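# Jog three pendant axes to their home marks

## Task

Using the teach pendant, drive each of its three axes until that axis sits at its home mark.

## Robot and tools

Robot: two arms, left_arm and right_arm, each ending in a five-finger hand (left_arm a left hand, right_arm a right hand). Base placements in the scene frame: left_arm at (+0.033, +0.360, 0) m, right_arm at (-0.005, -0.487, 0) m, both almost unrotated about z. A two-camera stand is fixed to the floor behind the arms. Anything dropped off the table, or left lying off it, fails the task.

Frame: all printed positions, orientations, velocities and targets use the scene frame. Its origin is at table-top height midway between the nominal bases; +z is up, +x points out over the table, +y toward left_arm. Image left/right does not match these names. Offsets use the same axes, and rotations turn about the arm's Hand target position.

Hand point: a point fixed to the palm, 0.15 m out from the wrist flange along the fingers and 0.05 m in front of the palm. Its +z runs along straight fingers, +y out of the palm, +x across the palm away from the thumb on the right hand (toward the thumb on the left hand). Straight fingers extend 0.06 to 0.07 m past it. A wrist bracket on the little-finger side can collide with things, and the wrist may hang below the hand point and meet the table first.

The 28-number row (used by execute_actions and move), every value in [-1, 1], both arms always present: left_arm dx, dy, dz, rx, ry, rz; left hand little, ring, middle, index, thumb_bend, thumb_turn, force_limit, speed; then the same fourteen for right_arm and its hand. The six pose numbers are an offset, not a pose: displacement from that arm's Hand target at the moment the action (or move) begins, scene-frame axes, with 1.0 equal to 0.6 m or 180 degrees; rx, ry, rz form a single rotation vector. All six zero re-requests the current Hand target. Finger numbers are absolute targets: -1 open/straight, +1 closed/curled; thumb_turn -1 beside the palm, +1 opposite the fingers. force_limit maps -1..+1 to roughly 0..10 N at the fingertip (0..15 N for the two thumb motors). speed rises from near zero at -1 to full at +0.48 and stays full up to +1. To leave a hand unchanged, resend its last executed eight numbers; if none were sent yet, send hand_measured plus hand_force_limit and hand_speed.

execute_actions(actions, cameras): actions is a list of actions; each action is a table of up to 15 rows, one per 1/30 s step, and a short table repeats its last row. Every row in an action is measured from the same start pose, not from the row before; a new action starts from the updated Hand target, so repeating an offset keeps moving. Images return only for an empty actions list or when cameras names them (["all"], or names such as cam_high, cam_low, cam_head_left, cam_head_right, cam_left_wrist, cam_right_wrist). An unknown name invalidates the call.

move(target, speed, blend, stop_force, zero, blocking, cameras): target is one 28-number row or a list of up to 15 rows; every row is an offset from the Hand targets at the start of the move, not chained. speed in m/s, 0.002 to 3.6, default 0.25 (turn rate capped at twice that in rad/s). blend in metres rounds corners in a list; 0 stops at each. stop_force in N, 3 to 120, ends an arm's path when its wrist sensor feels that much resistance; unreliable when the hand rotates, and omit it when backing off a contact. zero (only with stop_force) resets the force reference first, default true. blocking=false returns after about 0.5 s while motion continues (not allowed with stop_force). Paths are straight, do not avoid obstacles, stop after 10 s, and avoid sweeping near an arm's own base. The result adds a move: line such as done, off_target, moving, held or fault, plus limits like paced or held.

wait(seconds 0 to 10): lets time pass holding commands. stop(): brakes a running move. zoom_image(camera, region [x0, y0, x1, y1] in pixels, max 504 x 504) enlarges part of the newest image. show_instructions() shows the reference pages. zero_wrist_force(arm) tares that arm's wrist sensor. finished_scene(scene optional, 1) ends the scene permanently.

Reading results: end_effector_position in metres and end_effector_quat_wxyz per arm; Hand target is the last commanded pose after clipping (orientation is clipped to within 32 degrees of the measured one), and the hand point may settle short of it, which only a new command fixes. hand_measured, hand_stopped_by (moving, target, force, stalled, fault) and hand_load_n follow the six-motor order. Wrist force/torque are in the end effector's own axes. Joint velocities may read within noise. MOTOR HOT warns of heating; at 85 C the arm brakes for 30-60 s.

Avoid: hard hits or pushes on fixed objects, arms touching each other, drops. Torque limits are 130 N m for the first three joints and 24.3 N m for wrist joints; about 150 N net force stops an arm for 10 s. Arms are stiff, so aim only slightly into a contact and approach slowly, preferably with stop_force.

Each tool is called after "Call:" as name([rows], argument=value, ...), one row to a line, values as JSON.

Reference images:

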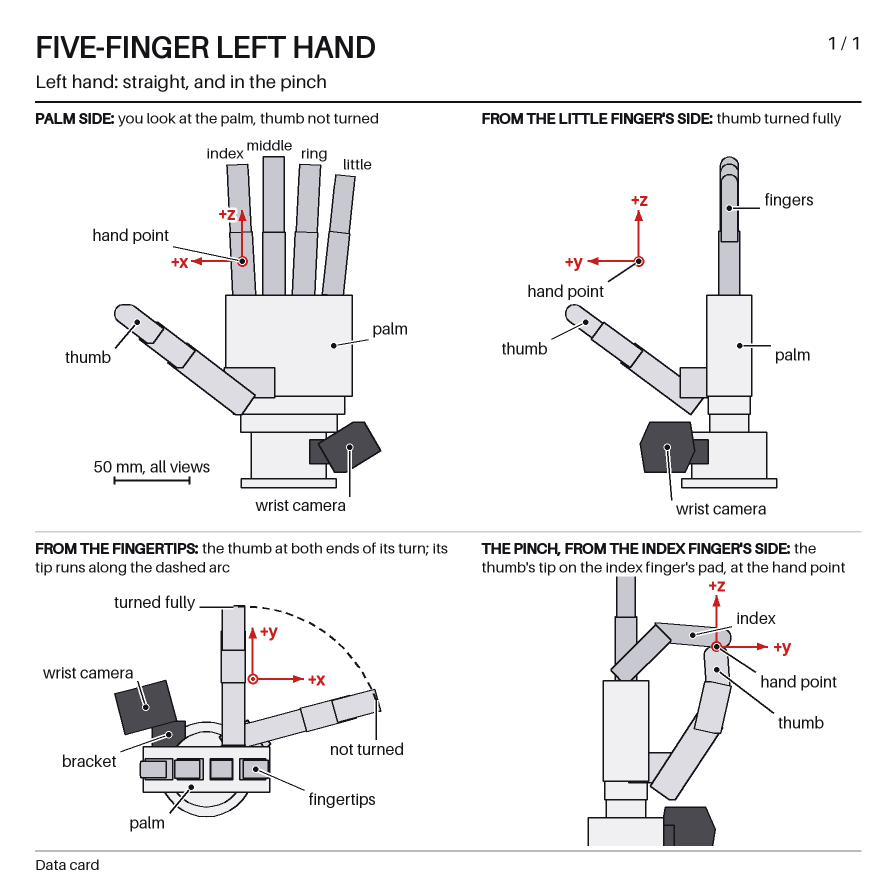

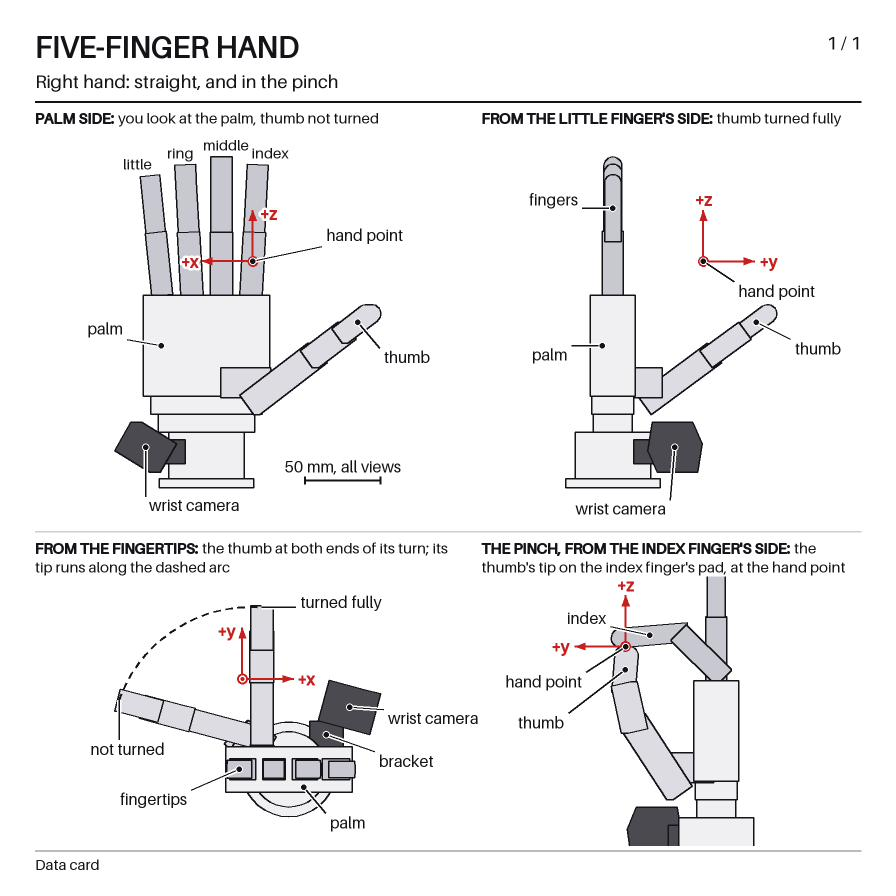

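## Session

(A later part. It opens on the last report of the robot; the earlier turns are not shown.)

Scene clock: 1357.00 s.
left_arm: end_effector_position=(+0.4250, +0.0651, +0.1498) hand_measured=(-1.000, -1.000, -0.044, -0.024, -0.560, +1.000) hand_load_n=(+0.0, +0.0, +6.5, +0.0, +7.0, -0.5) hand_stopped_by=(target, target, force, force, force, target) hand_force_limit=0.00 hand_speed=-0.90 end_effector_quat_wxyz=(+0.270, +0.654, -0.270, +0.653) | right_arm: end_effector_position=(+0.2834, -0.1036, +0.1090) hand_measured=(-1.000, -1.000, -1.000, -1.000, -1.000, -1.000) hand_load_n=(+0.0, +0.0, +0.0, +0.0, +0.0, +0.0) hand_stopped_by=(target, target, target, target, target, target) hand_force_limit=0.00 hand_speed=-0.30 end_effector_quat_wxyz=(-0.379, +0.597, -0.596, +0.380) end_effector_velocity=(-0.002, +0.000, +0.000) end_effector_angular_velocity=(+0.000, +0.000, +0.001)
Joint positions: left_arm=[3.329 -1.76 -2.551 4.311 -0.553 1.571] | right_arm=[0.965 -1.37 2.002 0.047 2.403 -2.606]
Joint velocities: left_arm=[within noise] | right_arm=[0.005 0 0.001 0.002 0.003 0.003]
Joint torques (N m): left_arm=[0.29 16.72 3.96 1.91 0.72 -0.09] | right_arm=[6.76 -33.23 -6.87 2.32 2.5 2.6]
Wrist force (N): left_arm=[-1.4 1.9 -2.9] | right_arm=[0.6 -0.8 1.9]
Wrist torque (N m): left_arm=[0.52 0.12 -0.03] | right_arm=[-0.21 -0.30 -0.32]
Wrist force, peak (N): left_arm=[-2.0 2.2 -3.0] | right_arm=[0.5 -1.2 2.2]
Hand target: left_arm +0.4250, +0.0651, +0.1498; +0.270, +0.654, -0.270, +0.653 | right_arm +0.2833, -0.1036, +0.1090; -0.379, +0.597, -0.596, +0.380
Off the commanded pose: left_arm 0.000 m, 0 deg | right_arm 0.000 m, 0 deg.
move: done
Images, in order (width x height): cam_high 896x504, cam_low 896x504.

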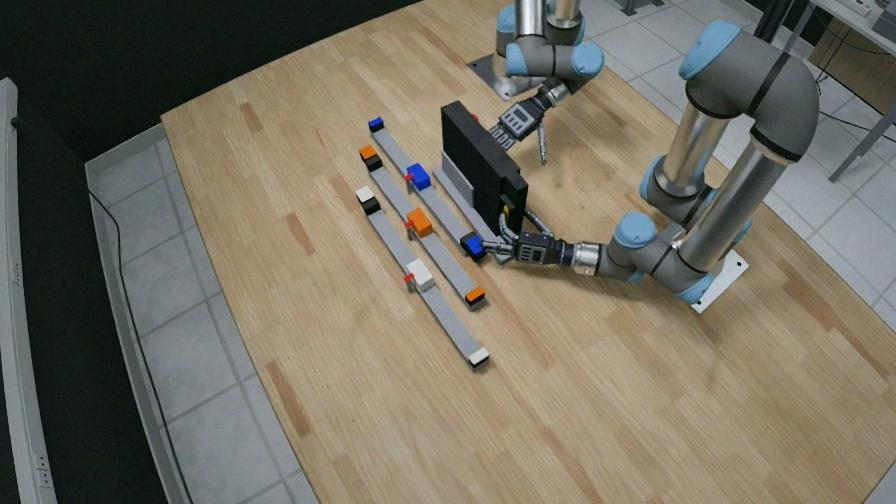

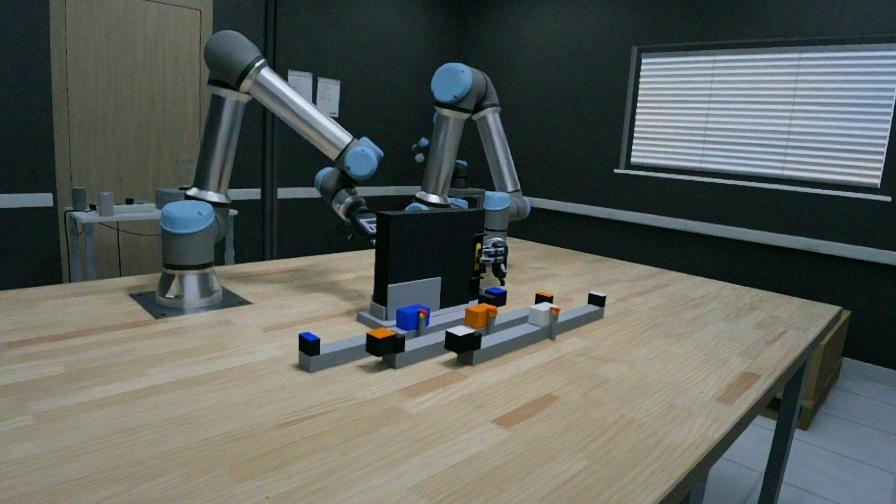

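Call:
move([
  [0, 0, 0, 0, 0, 0, -1, -1, 0.5, 0.5, 0.2, 1, 0.0, -0.9, 0.015, 0, 0, 0, 0, 0, -1, -1, -1, -1, -1, -1, 0, -0.3],
  [0, 0, 0, 0, 0, 0, -1, -1, 0.5, 0.5, 0.2, 1, 0.0, -0.9, 0, 0, 0, 0, 0, 0, -1, -1, -1, -1, -1, -1, 0, -0.3],
], speed=[0.03, 0.1], blend=0, cameras=["cam_high", "cam_low"])

Call:
zoom_image(camera="cam_high", region=[395, 160, 435, 200])

Call:
zoom_image(camera="cam_low", region=[395, 295, 445, 345])

Scene clock: 1365.07 s.
left_arm: end_effector_position=(+0.4250, +0.0651, +0.1498) hand_measured=(-1.000, -1.000, -0.044, -0.024, -0.560, +1.000) hand_load_n=(+0.0, +0.0, +6.5, -0.5, +7.0, -0.5) hand_stopped_by=(target, target, force, force, force, target) hand_force_limit=0.00 hand_speed=-0.90 end_effector_quat_wxyz=(+0.270, +0.654, -0.270, +0.653) | right_arm: end_effector_position=(+0.2834, -0.1036, +0.1090) hand_measured=(-1.000, -1.000, -1.000, -1.000, -1.000, -1.000) hand_load_n=(+0.0, +0.0, +0.0, +0.0, +0.0, +0.0) hand_stopped_by=(target, target, target, target, target, target) hand_force_limit=0.00 hand_speed=-0.30 end_effector_quat_wxyz=(-0.379, +0.597, -0.596, +0.380)
Joint positions: left_arm=[3.329 -1.76 -2.551 4.311 -0.553 1.571] | right_arm=[0.965 -1.37 2.002 0.047 2.403 -2.606]
Joint torques (N m): left_arm=[1.01 16.89 3.62 2.16 0.4 -0.15] | right_arm=[9.07 -33.05 -6.59 2.56 2.51 2.42]
Wrist force (N): left_arm=[-1.5 1.8 -2.8] | right_arm=[0.6 -1.1 1.7]
Wrist torque (N m): left_arm=[0.51 0.14 -0.05] | right_arm=[-0.25 -0.29 -0.33]
Wrist force, peak (N): left_arm=[-2.0 2.0 -3.0] | right_arm=[0.7 -1.0 2.1]
Hand target: left_arm +0.4250, +0.0651, +0.1498; +0.270, +0.654, -0.270, +0.653 | right_arm +0.2833, -0.1036, +0.1090; -0.379, +0.597, -0.596, +0.380
Off the commanded pose: left_arm 0.000 m, 0 deg | right_arm 0.000 m, 0 deg.
move: done
Images, in order (width x height): cam_high 896x504, cam_low 896x504.

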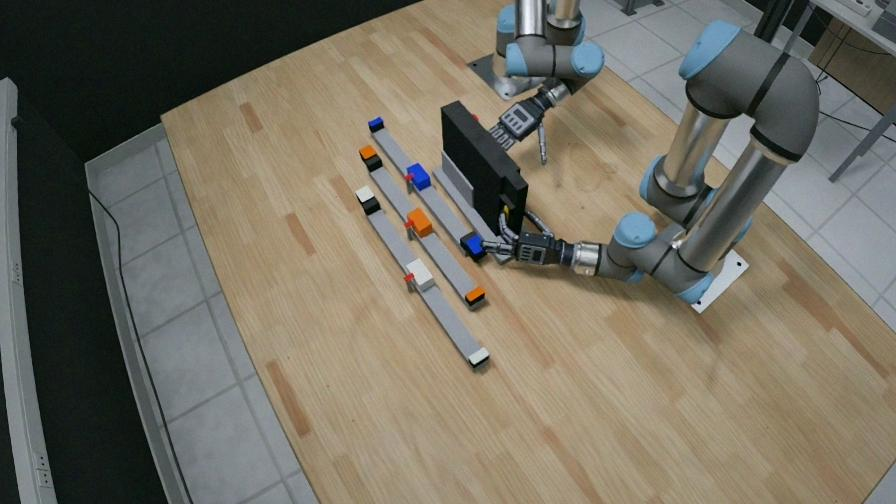

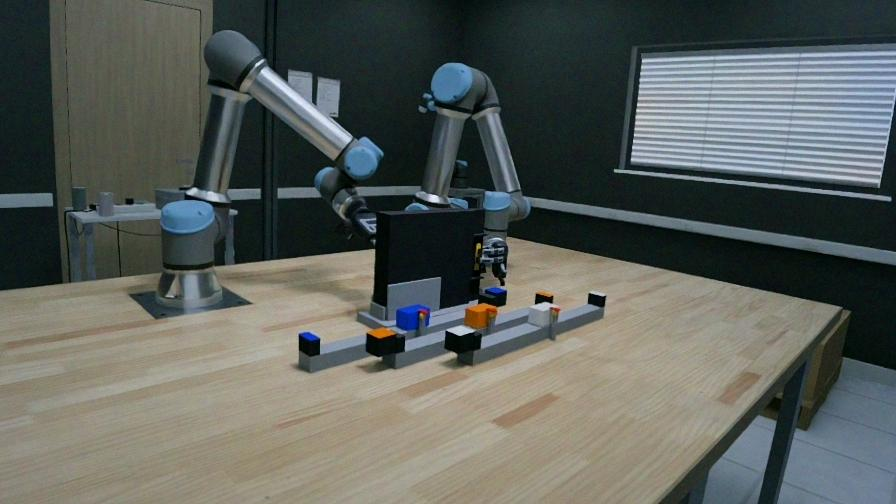

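Scaled by 12.600 from the camera's 896x504 image, which has a finer 1280x720 frame.

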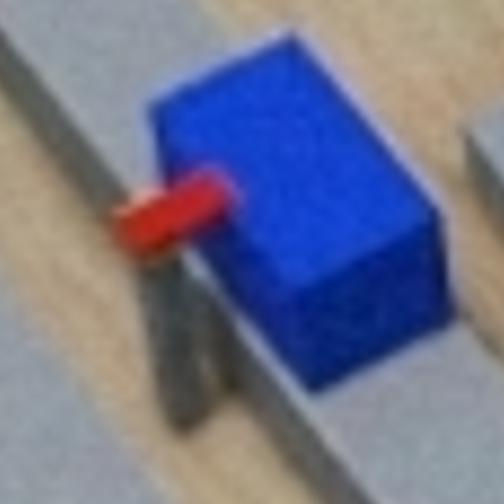

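Scaled by 10.080 from the camera's 896x504 image, which has a finer 1280x720 frame.

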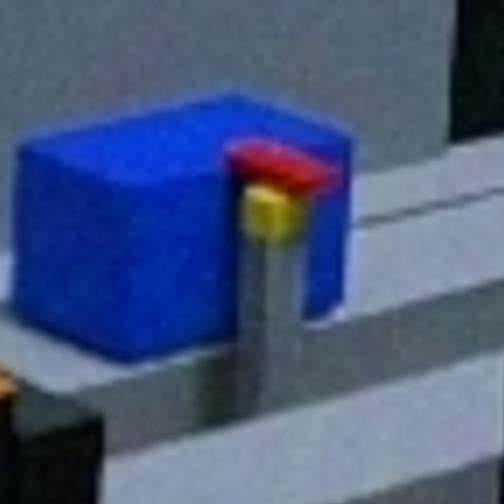

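Call:
move([
  [0, 0, 0, 0, 0, 0, -1, -1, 0.5, 0.5, 0.2, 1, 0.0, -0.9, 0.0165, 0, 0, 0, 0, 0, -1, -1, -1, -1, -1, -1, 0, -0.3],
  [0, 0, 0, 0, 0, 0, -1, -1, 0.5, 0.5, 0.2, 1, 0.0, -0.9, 0, 0, 0, 0, 0, 0, -1, -1, -1, -1, -1, -1, 0, -0.3],
], speed=[0.03, 0.1], blend=0, cameras=["cam_high", "cam_low"])

Call:
zoom_image(camera="cam_high", region=[395, 160, 435, 200])

Call:
zoom_image(camera="cam_low", region=[395, 295, 445, 345])

Scene clock: 1378.53 s.
left_arm: end_effector_position=(+0.4250, +0.0651, +0.1498) hand_measured=(-1.000, -1.000, -0.044, -0.024, -0.560, +1.000) hand_load_n=(+0.0, +0.0, +6.5, +0.0, +7.5, +0.0) hand_stopped_by=(target, target, force, force, force, target) hand_force_limit=0.00 hand_speed=-0.90 end_effector_quat_wxyz=(+0.270, +0.654, -0.270, +0.653) | right_arm: end_effector_position=(+0.2834, -0.1036, +0.1090) hand_measured=(-1.000, -1.000, -1.000, -1.000, -1.000, -1.000) hand_load_n=(+0.0, +0.0, +0.0, +0.0, +0.0, -0.5) hand_stopped_by=(target, target, target, target, target, target) hand_force_limit=0.00 hand_speed=-0.30 end_effector_quat_wxyz=(-0.379, +0.597, -0.596, +0.380)
Joint positions: left_arm=[3.329 -1.76 -2.551 4.311 -0.553 1.571] | right_arm=[0.965 -1.37 2.002 0.047 2.403 -2.606]
Joint torques (N m): left_arm=[1.1 15.56 4.16 2.23 0.61 0.08] | right_arm=[9.06 -32.97 -6.61 2.7 2.3 2.53]
Wrist force (N): left_arm=[-1.4 1.9 -3.0] | right_arm=[0.6 -0.9 1.7]
Wrist torque (N m): left_arm=[0.50 0.12 -0.03] | right_arm=[-0.22 -0.29 -0.33]
Wrist force, peak (N): left_arm=[-2.0 3.3 -3.7] | right_arm=[2.4 0.5 -15.4]
Hand target: left_arm +0.4250, +0.0651, +0.1498; +0.270, +0.654, -0.270, +0.653 | right_arm +0.2833, -0.1036, +0.1090; -0.379, +0.597, -0.596, +0.380
Off the commanded pose: left_arm 0.000 m, 0 deg | right_arm 0.000 m, 0 deg.
move: done
Images, in order (width x height): cam_high 896x504, cam_low 896x504.

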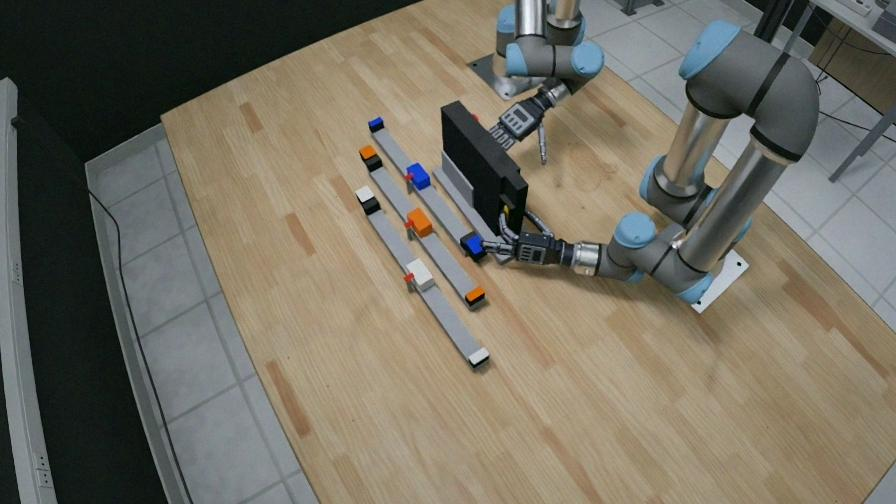

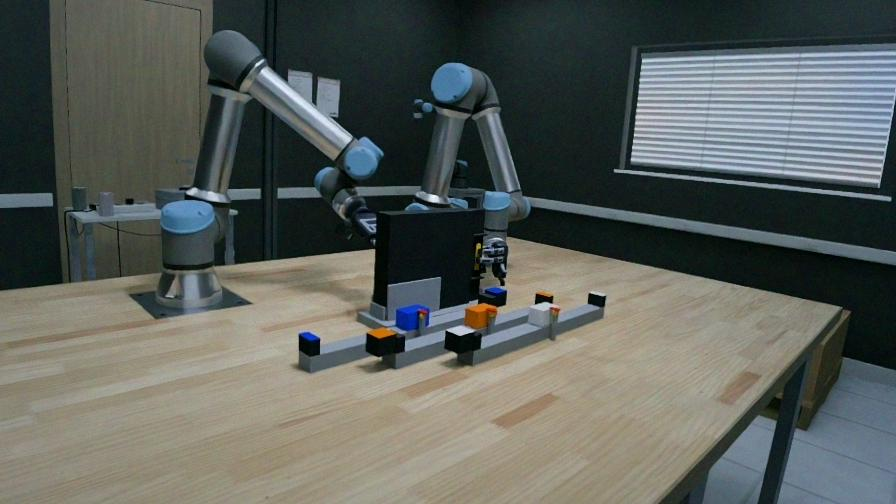

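Scaled by 12.600 from the camera's 896x504 image, which has a finer 1280x720 frame.

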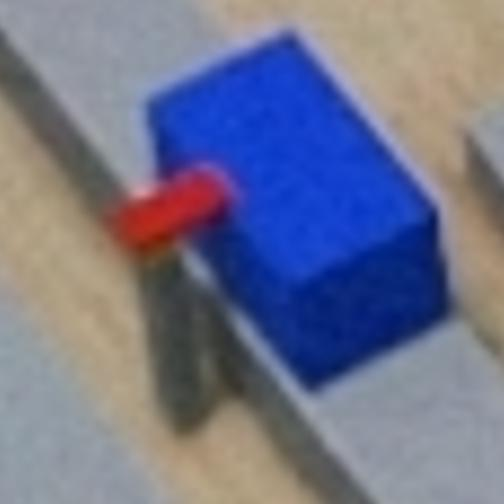

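Scaled by 10.080 from the camera's 896x504 image, which has a finer 1280x720 frame.

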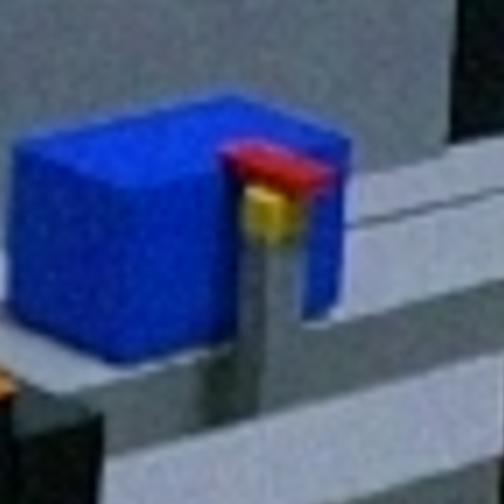

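Call:
move([
  [0, 0, 0, 0, 0, 0, -1, -1, 0.5, 0.5, 0.2, 1, 0.0, -0.9, 0.0165, 0, 0, 0, 0, 0, -1, -1, -1, -1, -1, -1, 0, -0.3],
  [0, 0, 0, 0, 0, 0, -1, -1, 0.5, 0.5, 0.2, 1, 0.0, -0.9, 0, 0, 0, 0, 0, 0, -1, -1, -1, -1, -1, -1, 0, -0.3],
], speed=[0.03, 0.1], blend=0, cameras=["cam_high", "cam_low", "cam_head_left", "cam_head_right"])

Call:
zoom_image(camera="cam_high", region=[395, 160, 435, 200])

Call:
zoom_image(camera="cam_low", region=[395, 295, 445, 345])

Call:
zoom_image(camera="cam_low", region=[465, 295, 515, 345])

Call:
zoom_image(camera="cam_low", region=[530, 295, 580, 345])

Scene clock: 1396.90 s.
left_arm: end_effector_position=(+0.4250, +0.0651, +0.1498) hand_measured=(-1.000, -1.000, -0.044, -0.024, -0.560, +1.000) hand_load_n=(+0.0, +0.0, +7.0, +0.0, +7.5, +0.0) hand_stopped_by=(target, target, force, force, force, target) hand_force_limit=0.00 hand_speed=-0.90 end_effector_quat_wxyz=(+0.270, +0.654, -0.270, +0.653) | right_arm: end_effector_position=(+0.2834, -0.1036, +0.1090) hand_measured=(-1.000, -1.000, -1.000, -1.000, -1.000, -1.000) hand_load_n=(+0.0, +0.0, +0.0, +0.0, +0.0, +0.0) hand_stopped_by=(target, target, target, target, target, target) hand_force_limit=0.00 hand_speed=-0.30 end_effector_quat_wxyz=(-0.379, +0.597, -0.596, +0.380)
Joint positions: left_arm=[3.329 -1.76 -2.551 4.311 -0.553 1.571] | right_arm=[0.965 -1.37 2.002 0.047 2.403 -2.606]
Joint torques (N m): left_arm=[0.66 16.92 4.19 2.21 0.49 -0.15] | right_arm=[9.97 -33 -6.47 2.48 2.63 2.54]
Wrist force (N): left_arm=[-2.0 2.1 -3.2] | right_arm=[0.6 -0.9 1.8]
Wrist torque (N m): left_arm=[0.51 0.12 -0.04] | right_arm=[-0.24 -0.30 -0.33]
Wrist force, peak (N): left_arm=[-2.1 3.5 -3.4] | right_arm=[2.2 0.0 -15.3]
Hand target: left_arm +0.4250, +0.0651, +0.1498; +0.270, +0.654, -0.270, +0.653 | right_arm +0.2833, -0.1036, +0.1090; -0.379, +0.597, -0.596, +0.380
Off the commanded pose: left_arm 0.000 m, 0 deg | right_arm 0.000 m, 0 deg.
move: done
Images, in order (width x height): cam_head_left 896x504, cam_head_right 896x504, cam_high 896x504, cam_low 896x504.

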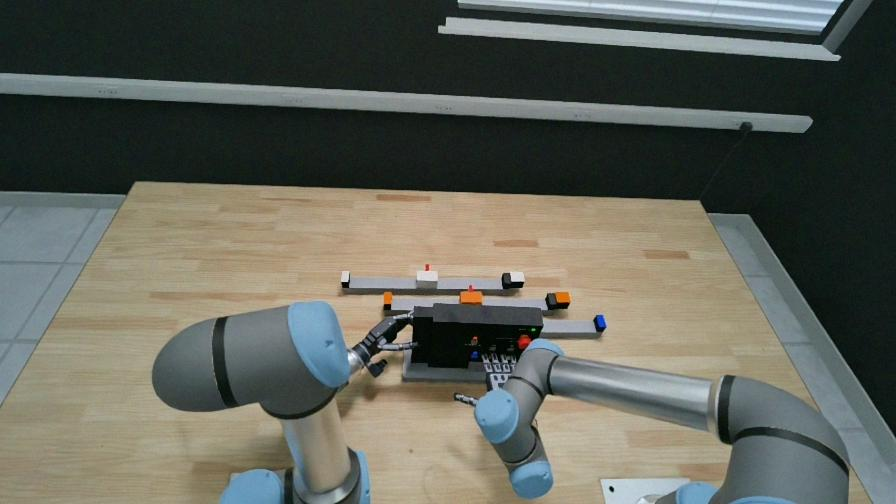

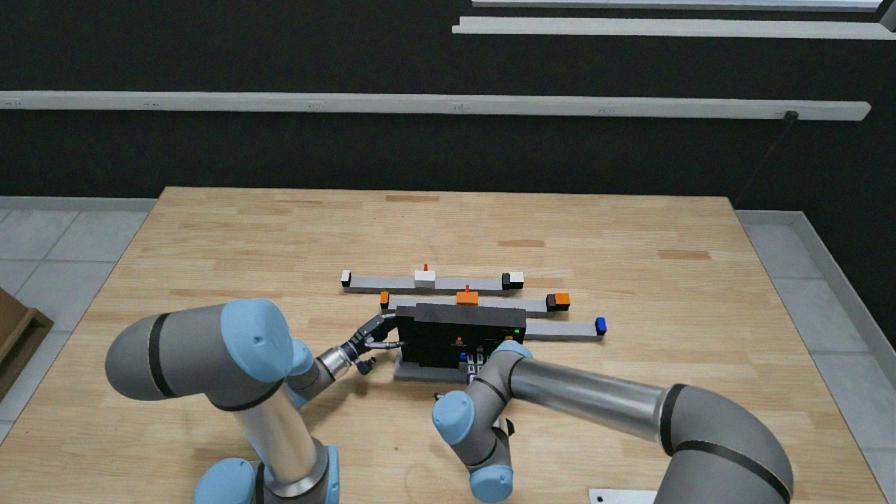

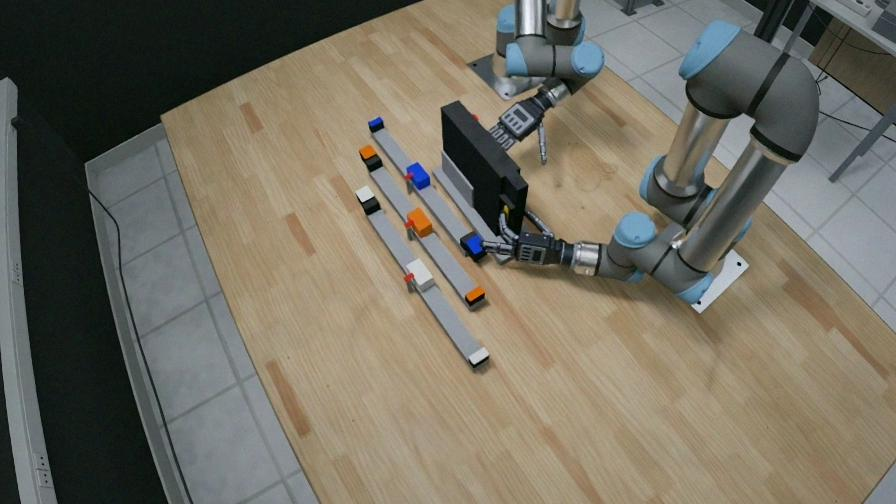

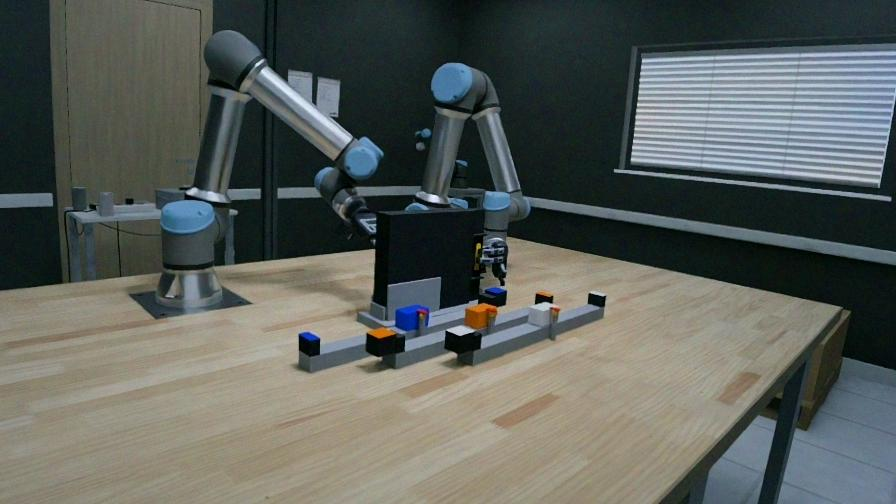

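Scaled by 12.600 from the camera's 896x504 image, which has a finer 1280x720 frame.

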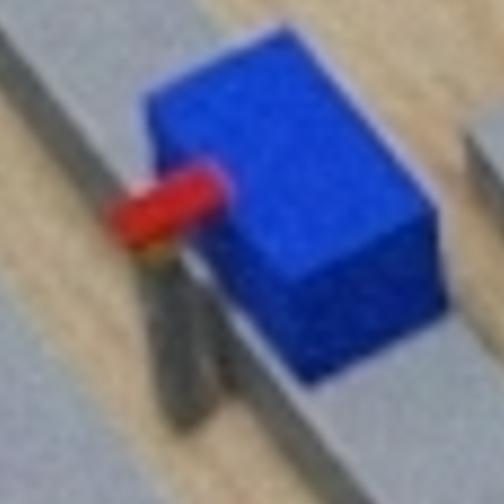

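Scaled by 10.080 from the camera's 896x504 image, which has a finer 1280x720 frame.

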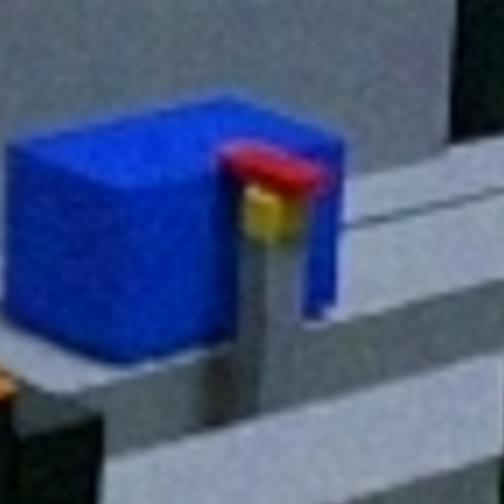

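Scaled by 10.080 from the camera's 896x504 image, which has a finer 1280x720 frame.

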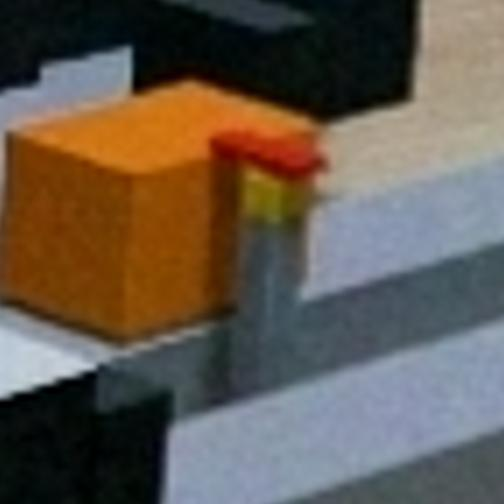

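Scaled by 10.080 from the camera's 896x504 image, which has a finer 1280x720 frame.

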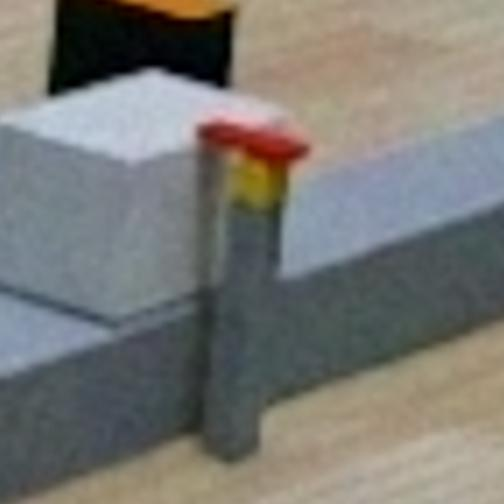

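Call:
zoom_image(camera="cam_head_left", region=[417, 260, 437, 280])

Call:
zoom_image(camera="cam_head_right", region=[415, 260, 435, 280])

Call:
zoom_image(camera="cam_head_left", region=[460, 280, 480, 300])

Call:
zoom_image(camera="cam_head_right", region=[457, 280, 477, 300])

Call:
zoom_image(camera="cam_high", region=[395, 265, 425, 295])

Call:
zoom_image(camera="cam_high", region=[395, 210, 425, 240])

Call:
zoom_image(camera="cam_high", region=[395, 165, 425, 195])

Scaled by 25.200 from the camera's 896x504 image, which has a finer 1280x720 frame.

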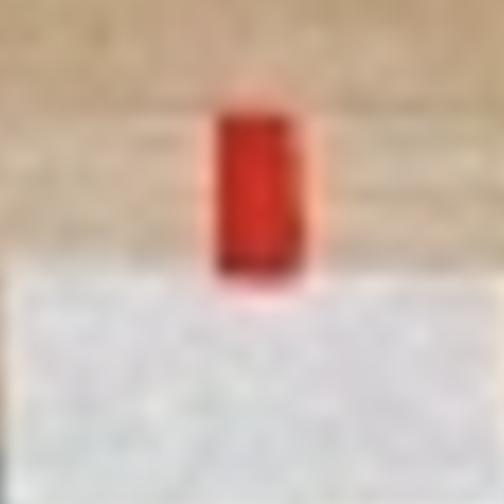

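Scaled by 25.200 from the camera's 896x504 image, which has a finer 1280x720 frame.

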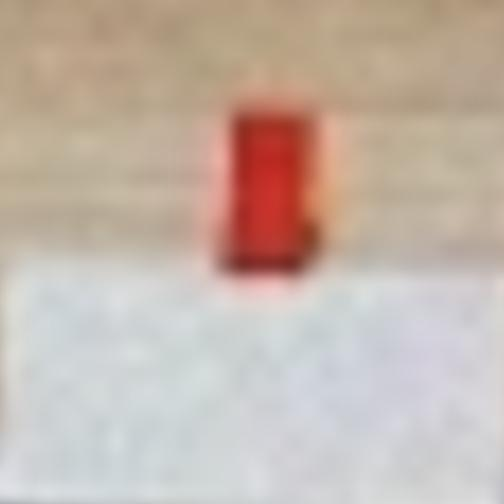

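Scaled by 25.200 from the camera's 896x504 image, which has a finer 1280x720 frame.

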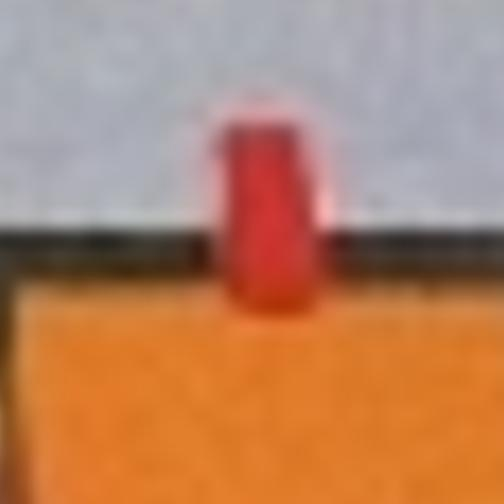

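Scaled by 25.200 from the camera's 896x504 image, which has a finer 1280x720 frame.

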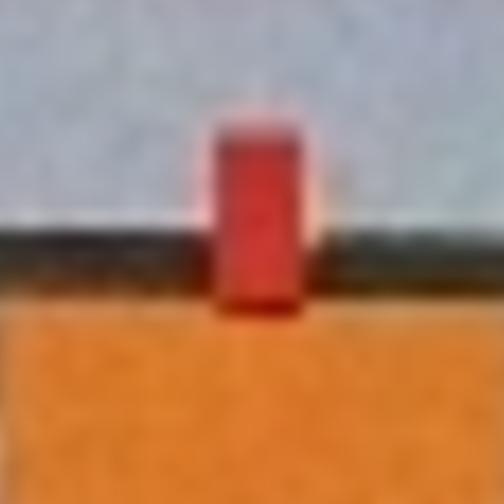

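Scaled by 16.800 from the camera's 896x504 image, which has a finer 1280x720 frame.

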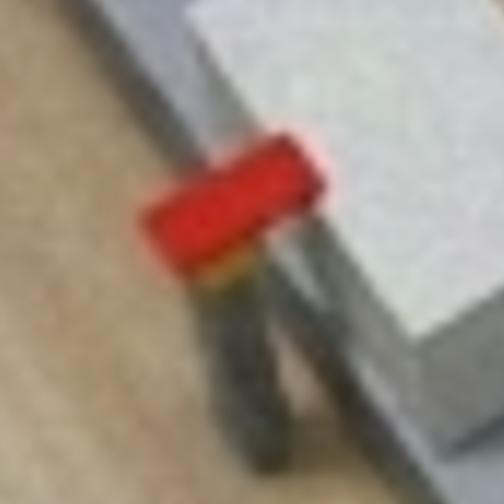

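Scaled by 16.800 from the camera's 896x504 image, which has a finer 1280x720 frame.

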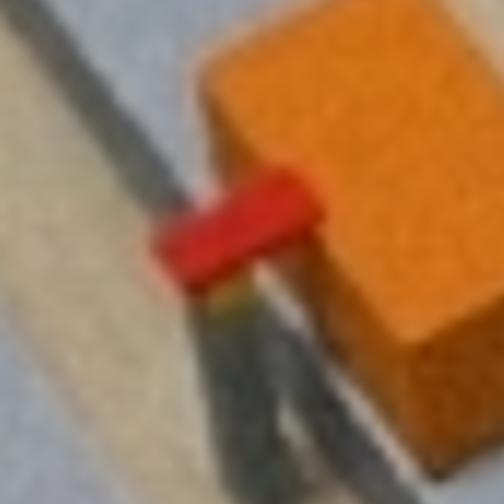

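Scaled by 16.800 from the camera's 896x504 image, which has a finer 1280x720 frame.

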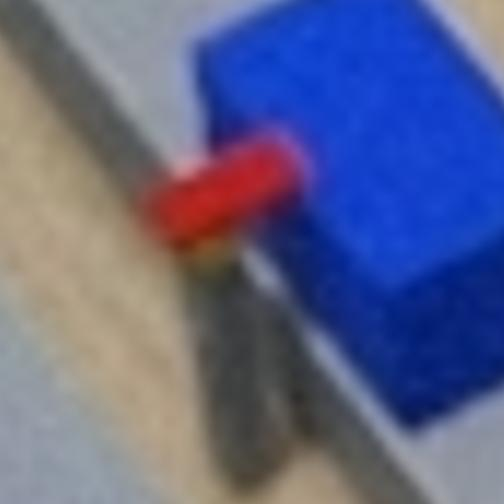

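Call:
move([
  [0, 0, 0, 0, 0, 0, -1, -1, 0.5, 0.5, 0.2, 1, 0.0, -0.9, -0.025, 0, 0, 0, 0, 0, -1, -1, -1, -1, -1, -1, 0, -0.3],
  [0, 0, 0, 0, 0, 0, -1, -1, 0.5, 0.5, 0.2, 1, 0.0, -0.9, -0.025, -0.0087, -0.0758, 0, 0, 0, -1, -1, -1, -1, -1, -1, 0, -0.3],
  [0, 0, 0, 0, 0, 0, -1, -1, 0.5, 0.5, 0.2, 1, 0.0, -0.9, -0.0025, -0.0087, -0.0758, 0, 0, 0, -1, -1, -1, -1, -1, -1, 0, -0.3],
], speed=0.1, blend=[0.005, 0.005, 0])

Call:
move(target=[0, 0, 0, 0, 0, 0, -1, -1, 0.5, 0.5, 0.2, 1, 0.0, -0.9, 0.035, 0, 0, 0, 0, 0, -1, -1, -1, -1, -1, -1, 0, -0.3], speed=0.01, stop_force=6)

Call:
move(target=[0, 0, 0, 0, 0, 0, -1, -1, 0.5, 0.5, 0.2, 1, 0.0, -0.9, -0.045, 0, 0, 0, 0, 0, -1, -1, -1, -1, -1, -1, 0, -0.3], speed=0.1, cameras=["cam_head_left", "cam_right_wrist"])

Call:
zoom_image(camera="cam_head_left", region=[440, 300, 560, 390])

Scene clock: 1434.87 s.
left_arm: end_effector_position=(+0.4250, +0.0651, +0.1498) hand_measured=(-1.000, -1.000, -0.044, -0.024, -0.560, +1.000) hand_load_n=(+0.0, +0.0, +6.5, +0.0, +7.0, -0.5) hand_stopped_by=(target, target, force, force, force, target) hand_force_limit=0.00 hand_speed=-0.90 end_effector_quat_wxyz=(+0.270, +0.654, -0.270, +0.653) | right_arm: end_effector_position=(+0.2817, -0.1088, +0.0636) hand_measured=(-1.000, -1.000, -1.000, -1.000, -1.000, -1.000) hand_load_n=(+0.0, +0.0, +0.0, +0.0, +0.0, +0.0) hand_stopped_by=(target, target, target, target, target, target) hand_force_limit=0.00 hand_speed=-0.30 end_effector_quat_wxyz=(-0.379, +0.597, -0.596, +0.380)
Joint positions: left_arm=[3.329 -1.76 -2.551 4.311 -0.553 1.571] | right_arm=[0.961 -1.306 2.068 -0.086 2.399 -2.61]
Joint torques (N m): left_arm=[-0.96 17.06 4.2 2.23 0.4 -0.29] | right_arm=[-8.26 -15.94 -5.43 -1.13 -1.03 -2.27]
Wrist force (N): left_arm=[-1.5 1.9 -2.9] | right_arm=[0.3 -1.2 1.8]
Wrist torque (N m): left_arm=[0.52 0.14 -0.04] | right_arm=[-0.27 -0.24 -0.26]
Wrist force, peak (N): left_arm=[-1.9 2.3 -3.1] | right_arm=[0.8 -1.3 2.2]
Hand target: left_arm +0.4250, +0.0651, +0.1498; +0.270, +0.654, -0.270, +0.653 | right_arm +0.2818, -0.1088, +0.0636; -0.379, +0.597, -0.596, +0.380
Off the commanded pose: left_arm 0.000 m, 0 deg | right_arm 0.000 m, 0 deg.
move: done

Scene clock: 1437.10 s.
left_arm: end_effector_position=(+0.4250, +0.0651, +0.1498) hand_measured=(-1.000, -1.000, -0.044, -0.024, -0.560, +1.000) hand_load_n=(+0.0, +0.0, +6.5, +0.0, +9.0, +0.0) hand_stopped_by=(target, target, force, force, force, target) hand_force_limit=0.00 hand_speed=-0.90 end_effector_quat_wxyz=(+0.270, +0.654, -0.270, +0.653) | right_arm: end_effector_position=(+0.2922, -0.1088, +0.0635) hand_measured=(-1.000, -1.000, -1.000, -1.000, -1.000, -1.000) hand_load_n=(+0.0, +0.0, -1.0, +0.0, +0.0, +0.0) hand_stopped_by=(target, target, target, target, target, target) hand_force_limit=0.00 hand_speed=-0.30 end_effector_quat_wxyz=(-0.379, +0.597, -0.596, +0.380)
Joint positions: left_arm=[3.329 -1.76 -2.551 4.311 -0.553 1.571] | right_arm=[0.935 -1.304 2.063 -0.099 2.379 -2.633]
Joint torques (N m): left_arm=[1.19 16.74 3.78 1.89 0.36 -0.04] | right_arm=[7.38 -27.88 -6.3 1.58 2.18 2.51]
Wrist force (N): left_arm=[-2.2 3.4 -3.6] | right_arm=[2.1 0.1 -4.0]
Wrist torque (N m): left_arm=[0.49 0.13 -0.06] | right_arm=[0.09 0.01 -0.18]
Wrist force, peak (N): left_arm=[-2.2 3.6 -3.9] | right_arm=[1.9 1.0 -13.9]
Hand target: left_arm +0.4250, +0.0651, +0.1498; +0.270, +0.654, -0.270, +0.653 | right_arm +0.2922, -0.1088, +0.0636; -0.379, +0.597, -0.596, +0.380 (not the last commanded pose)
Off the commanded pose: left_arm 0.000 m, 0 deg | right_arm 0.011 m, 0 deg.
move: contact (right_arm)

Scene clock: 1438.07 s.
left_arm: end_effector_position=(+0.4250, +0.0651, +0.1498) hand_measured=(-1.000, -1.000, -0.044, -0.024, -0.560, +1.000) hand_load_n=(+0.0, +0.0, +6.5, +0.0, +6.5, +0.0) hand_stopped_by=(target, target, force, force, force, target) hand_force_limit=0.00 hand_speed=-0.90 end_effector_quat_wxyz=(+0.270, +0.654, -0.270, +0.653) | right_arm: end_effector_position=(+0.2653, -0.1088, +0.0636) hand_measured=(-1.000, -1.000, -1.000, -1.000, -1.000, -1.000) hand_load_n=(+0.0, +0.0, +0.0, +0.0, +0.0, +0.0) hand_stopped_by=(target, target, target, target, target, target) hand_force_limit=0.00 hand_speed=-0.30 end_effector_quat_wxyz=(-0.379, +0.597, -0.596, +0.380)
Joint positions: left_arm=[3.329 -1.76 -2.551 4.311 -0.553 1.571] | right_arm=[1.001 -1.305 2.074 -0.064 2.43 -2.571]
Joint torques (N m): left_arm=[1.22 16.85 4.48 1.82 0.38 -0.09] | right_arm=[8.13 -14.85 -8.17 2.51 2.41 2.49]
Wrist force (N): left_arm=[-1.6 1.3 -2.3] | right_arm=[0.7 -1.3 1.8]
Wrist torque (N m): left_arm=[0.50 0.12 -0.02] | right_arm=[-0.29 -0.30 -0.35]
Wrist force, peak (N): left_arm=[-2.0 3.5 -3.8] | right_arm=[1.8 -1.0 -3.8]
Hand target: left_arm +0.4250, +0.0651, +0.1498; +0.270, +0.654, -0.270, +0.653 | right_arm +0.2652, -0.1088, +0.0636; -0.379, +0.597, -0.596, +0.380
Off the commanded pose: left_arm 0.000 m, 0 deg | right_arm 0.000 m, 0 deg.
move: done
Images, in order (width x height): cam_head_left 896x504, cam_right_wrist 672x504.

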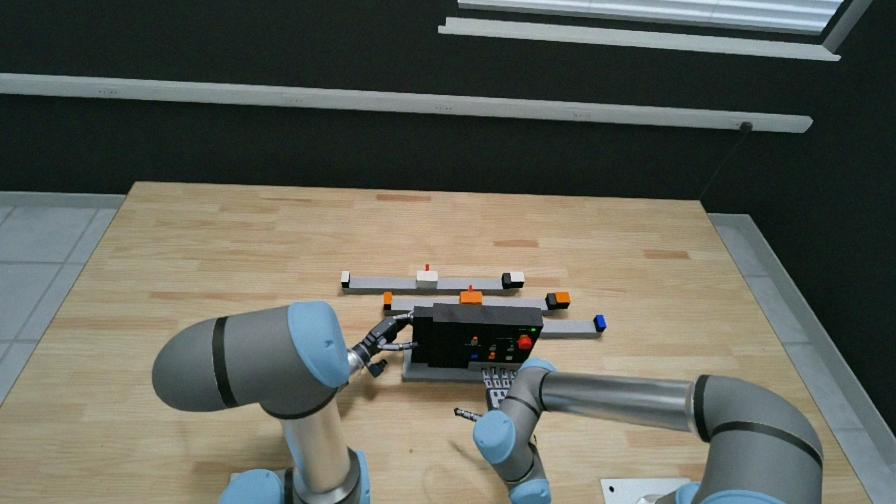

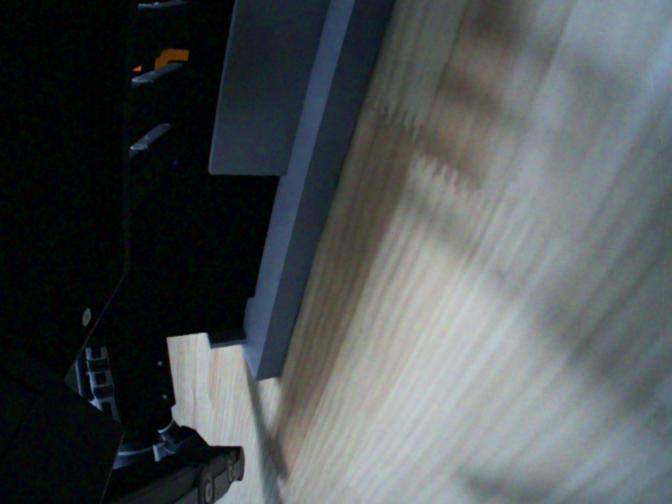

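Scaled by 4.200 from the camera's 896x504 image, which has a finer 1280x720 frame.

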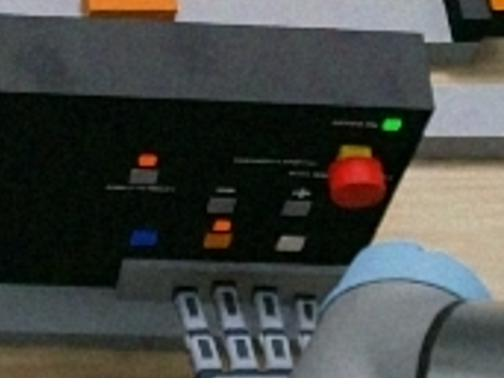

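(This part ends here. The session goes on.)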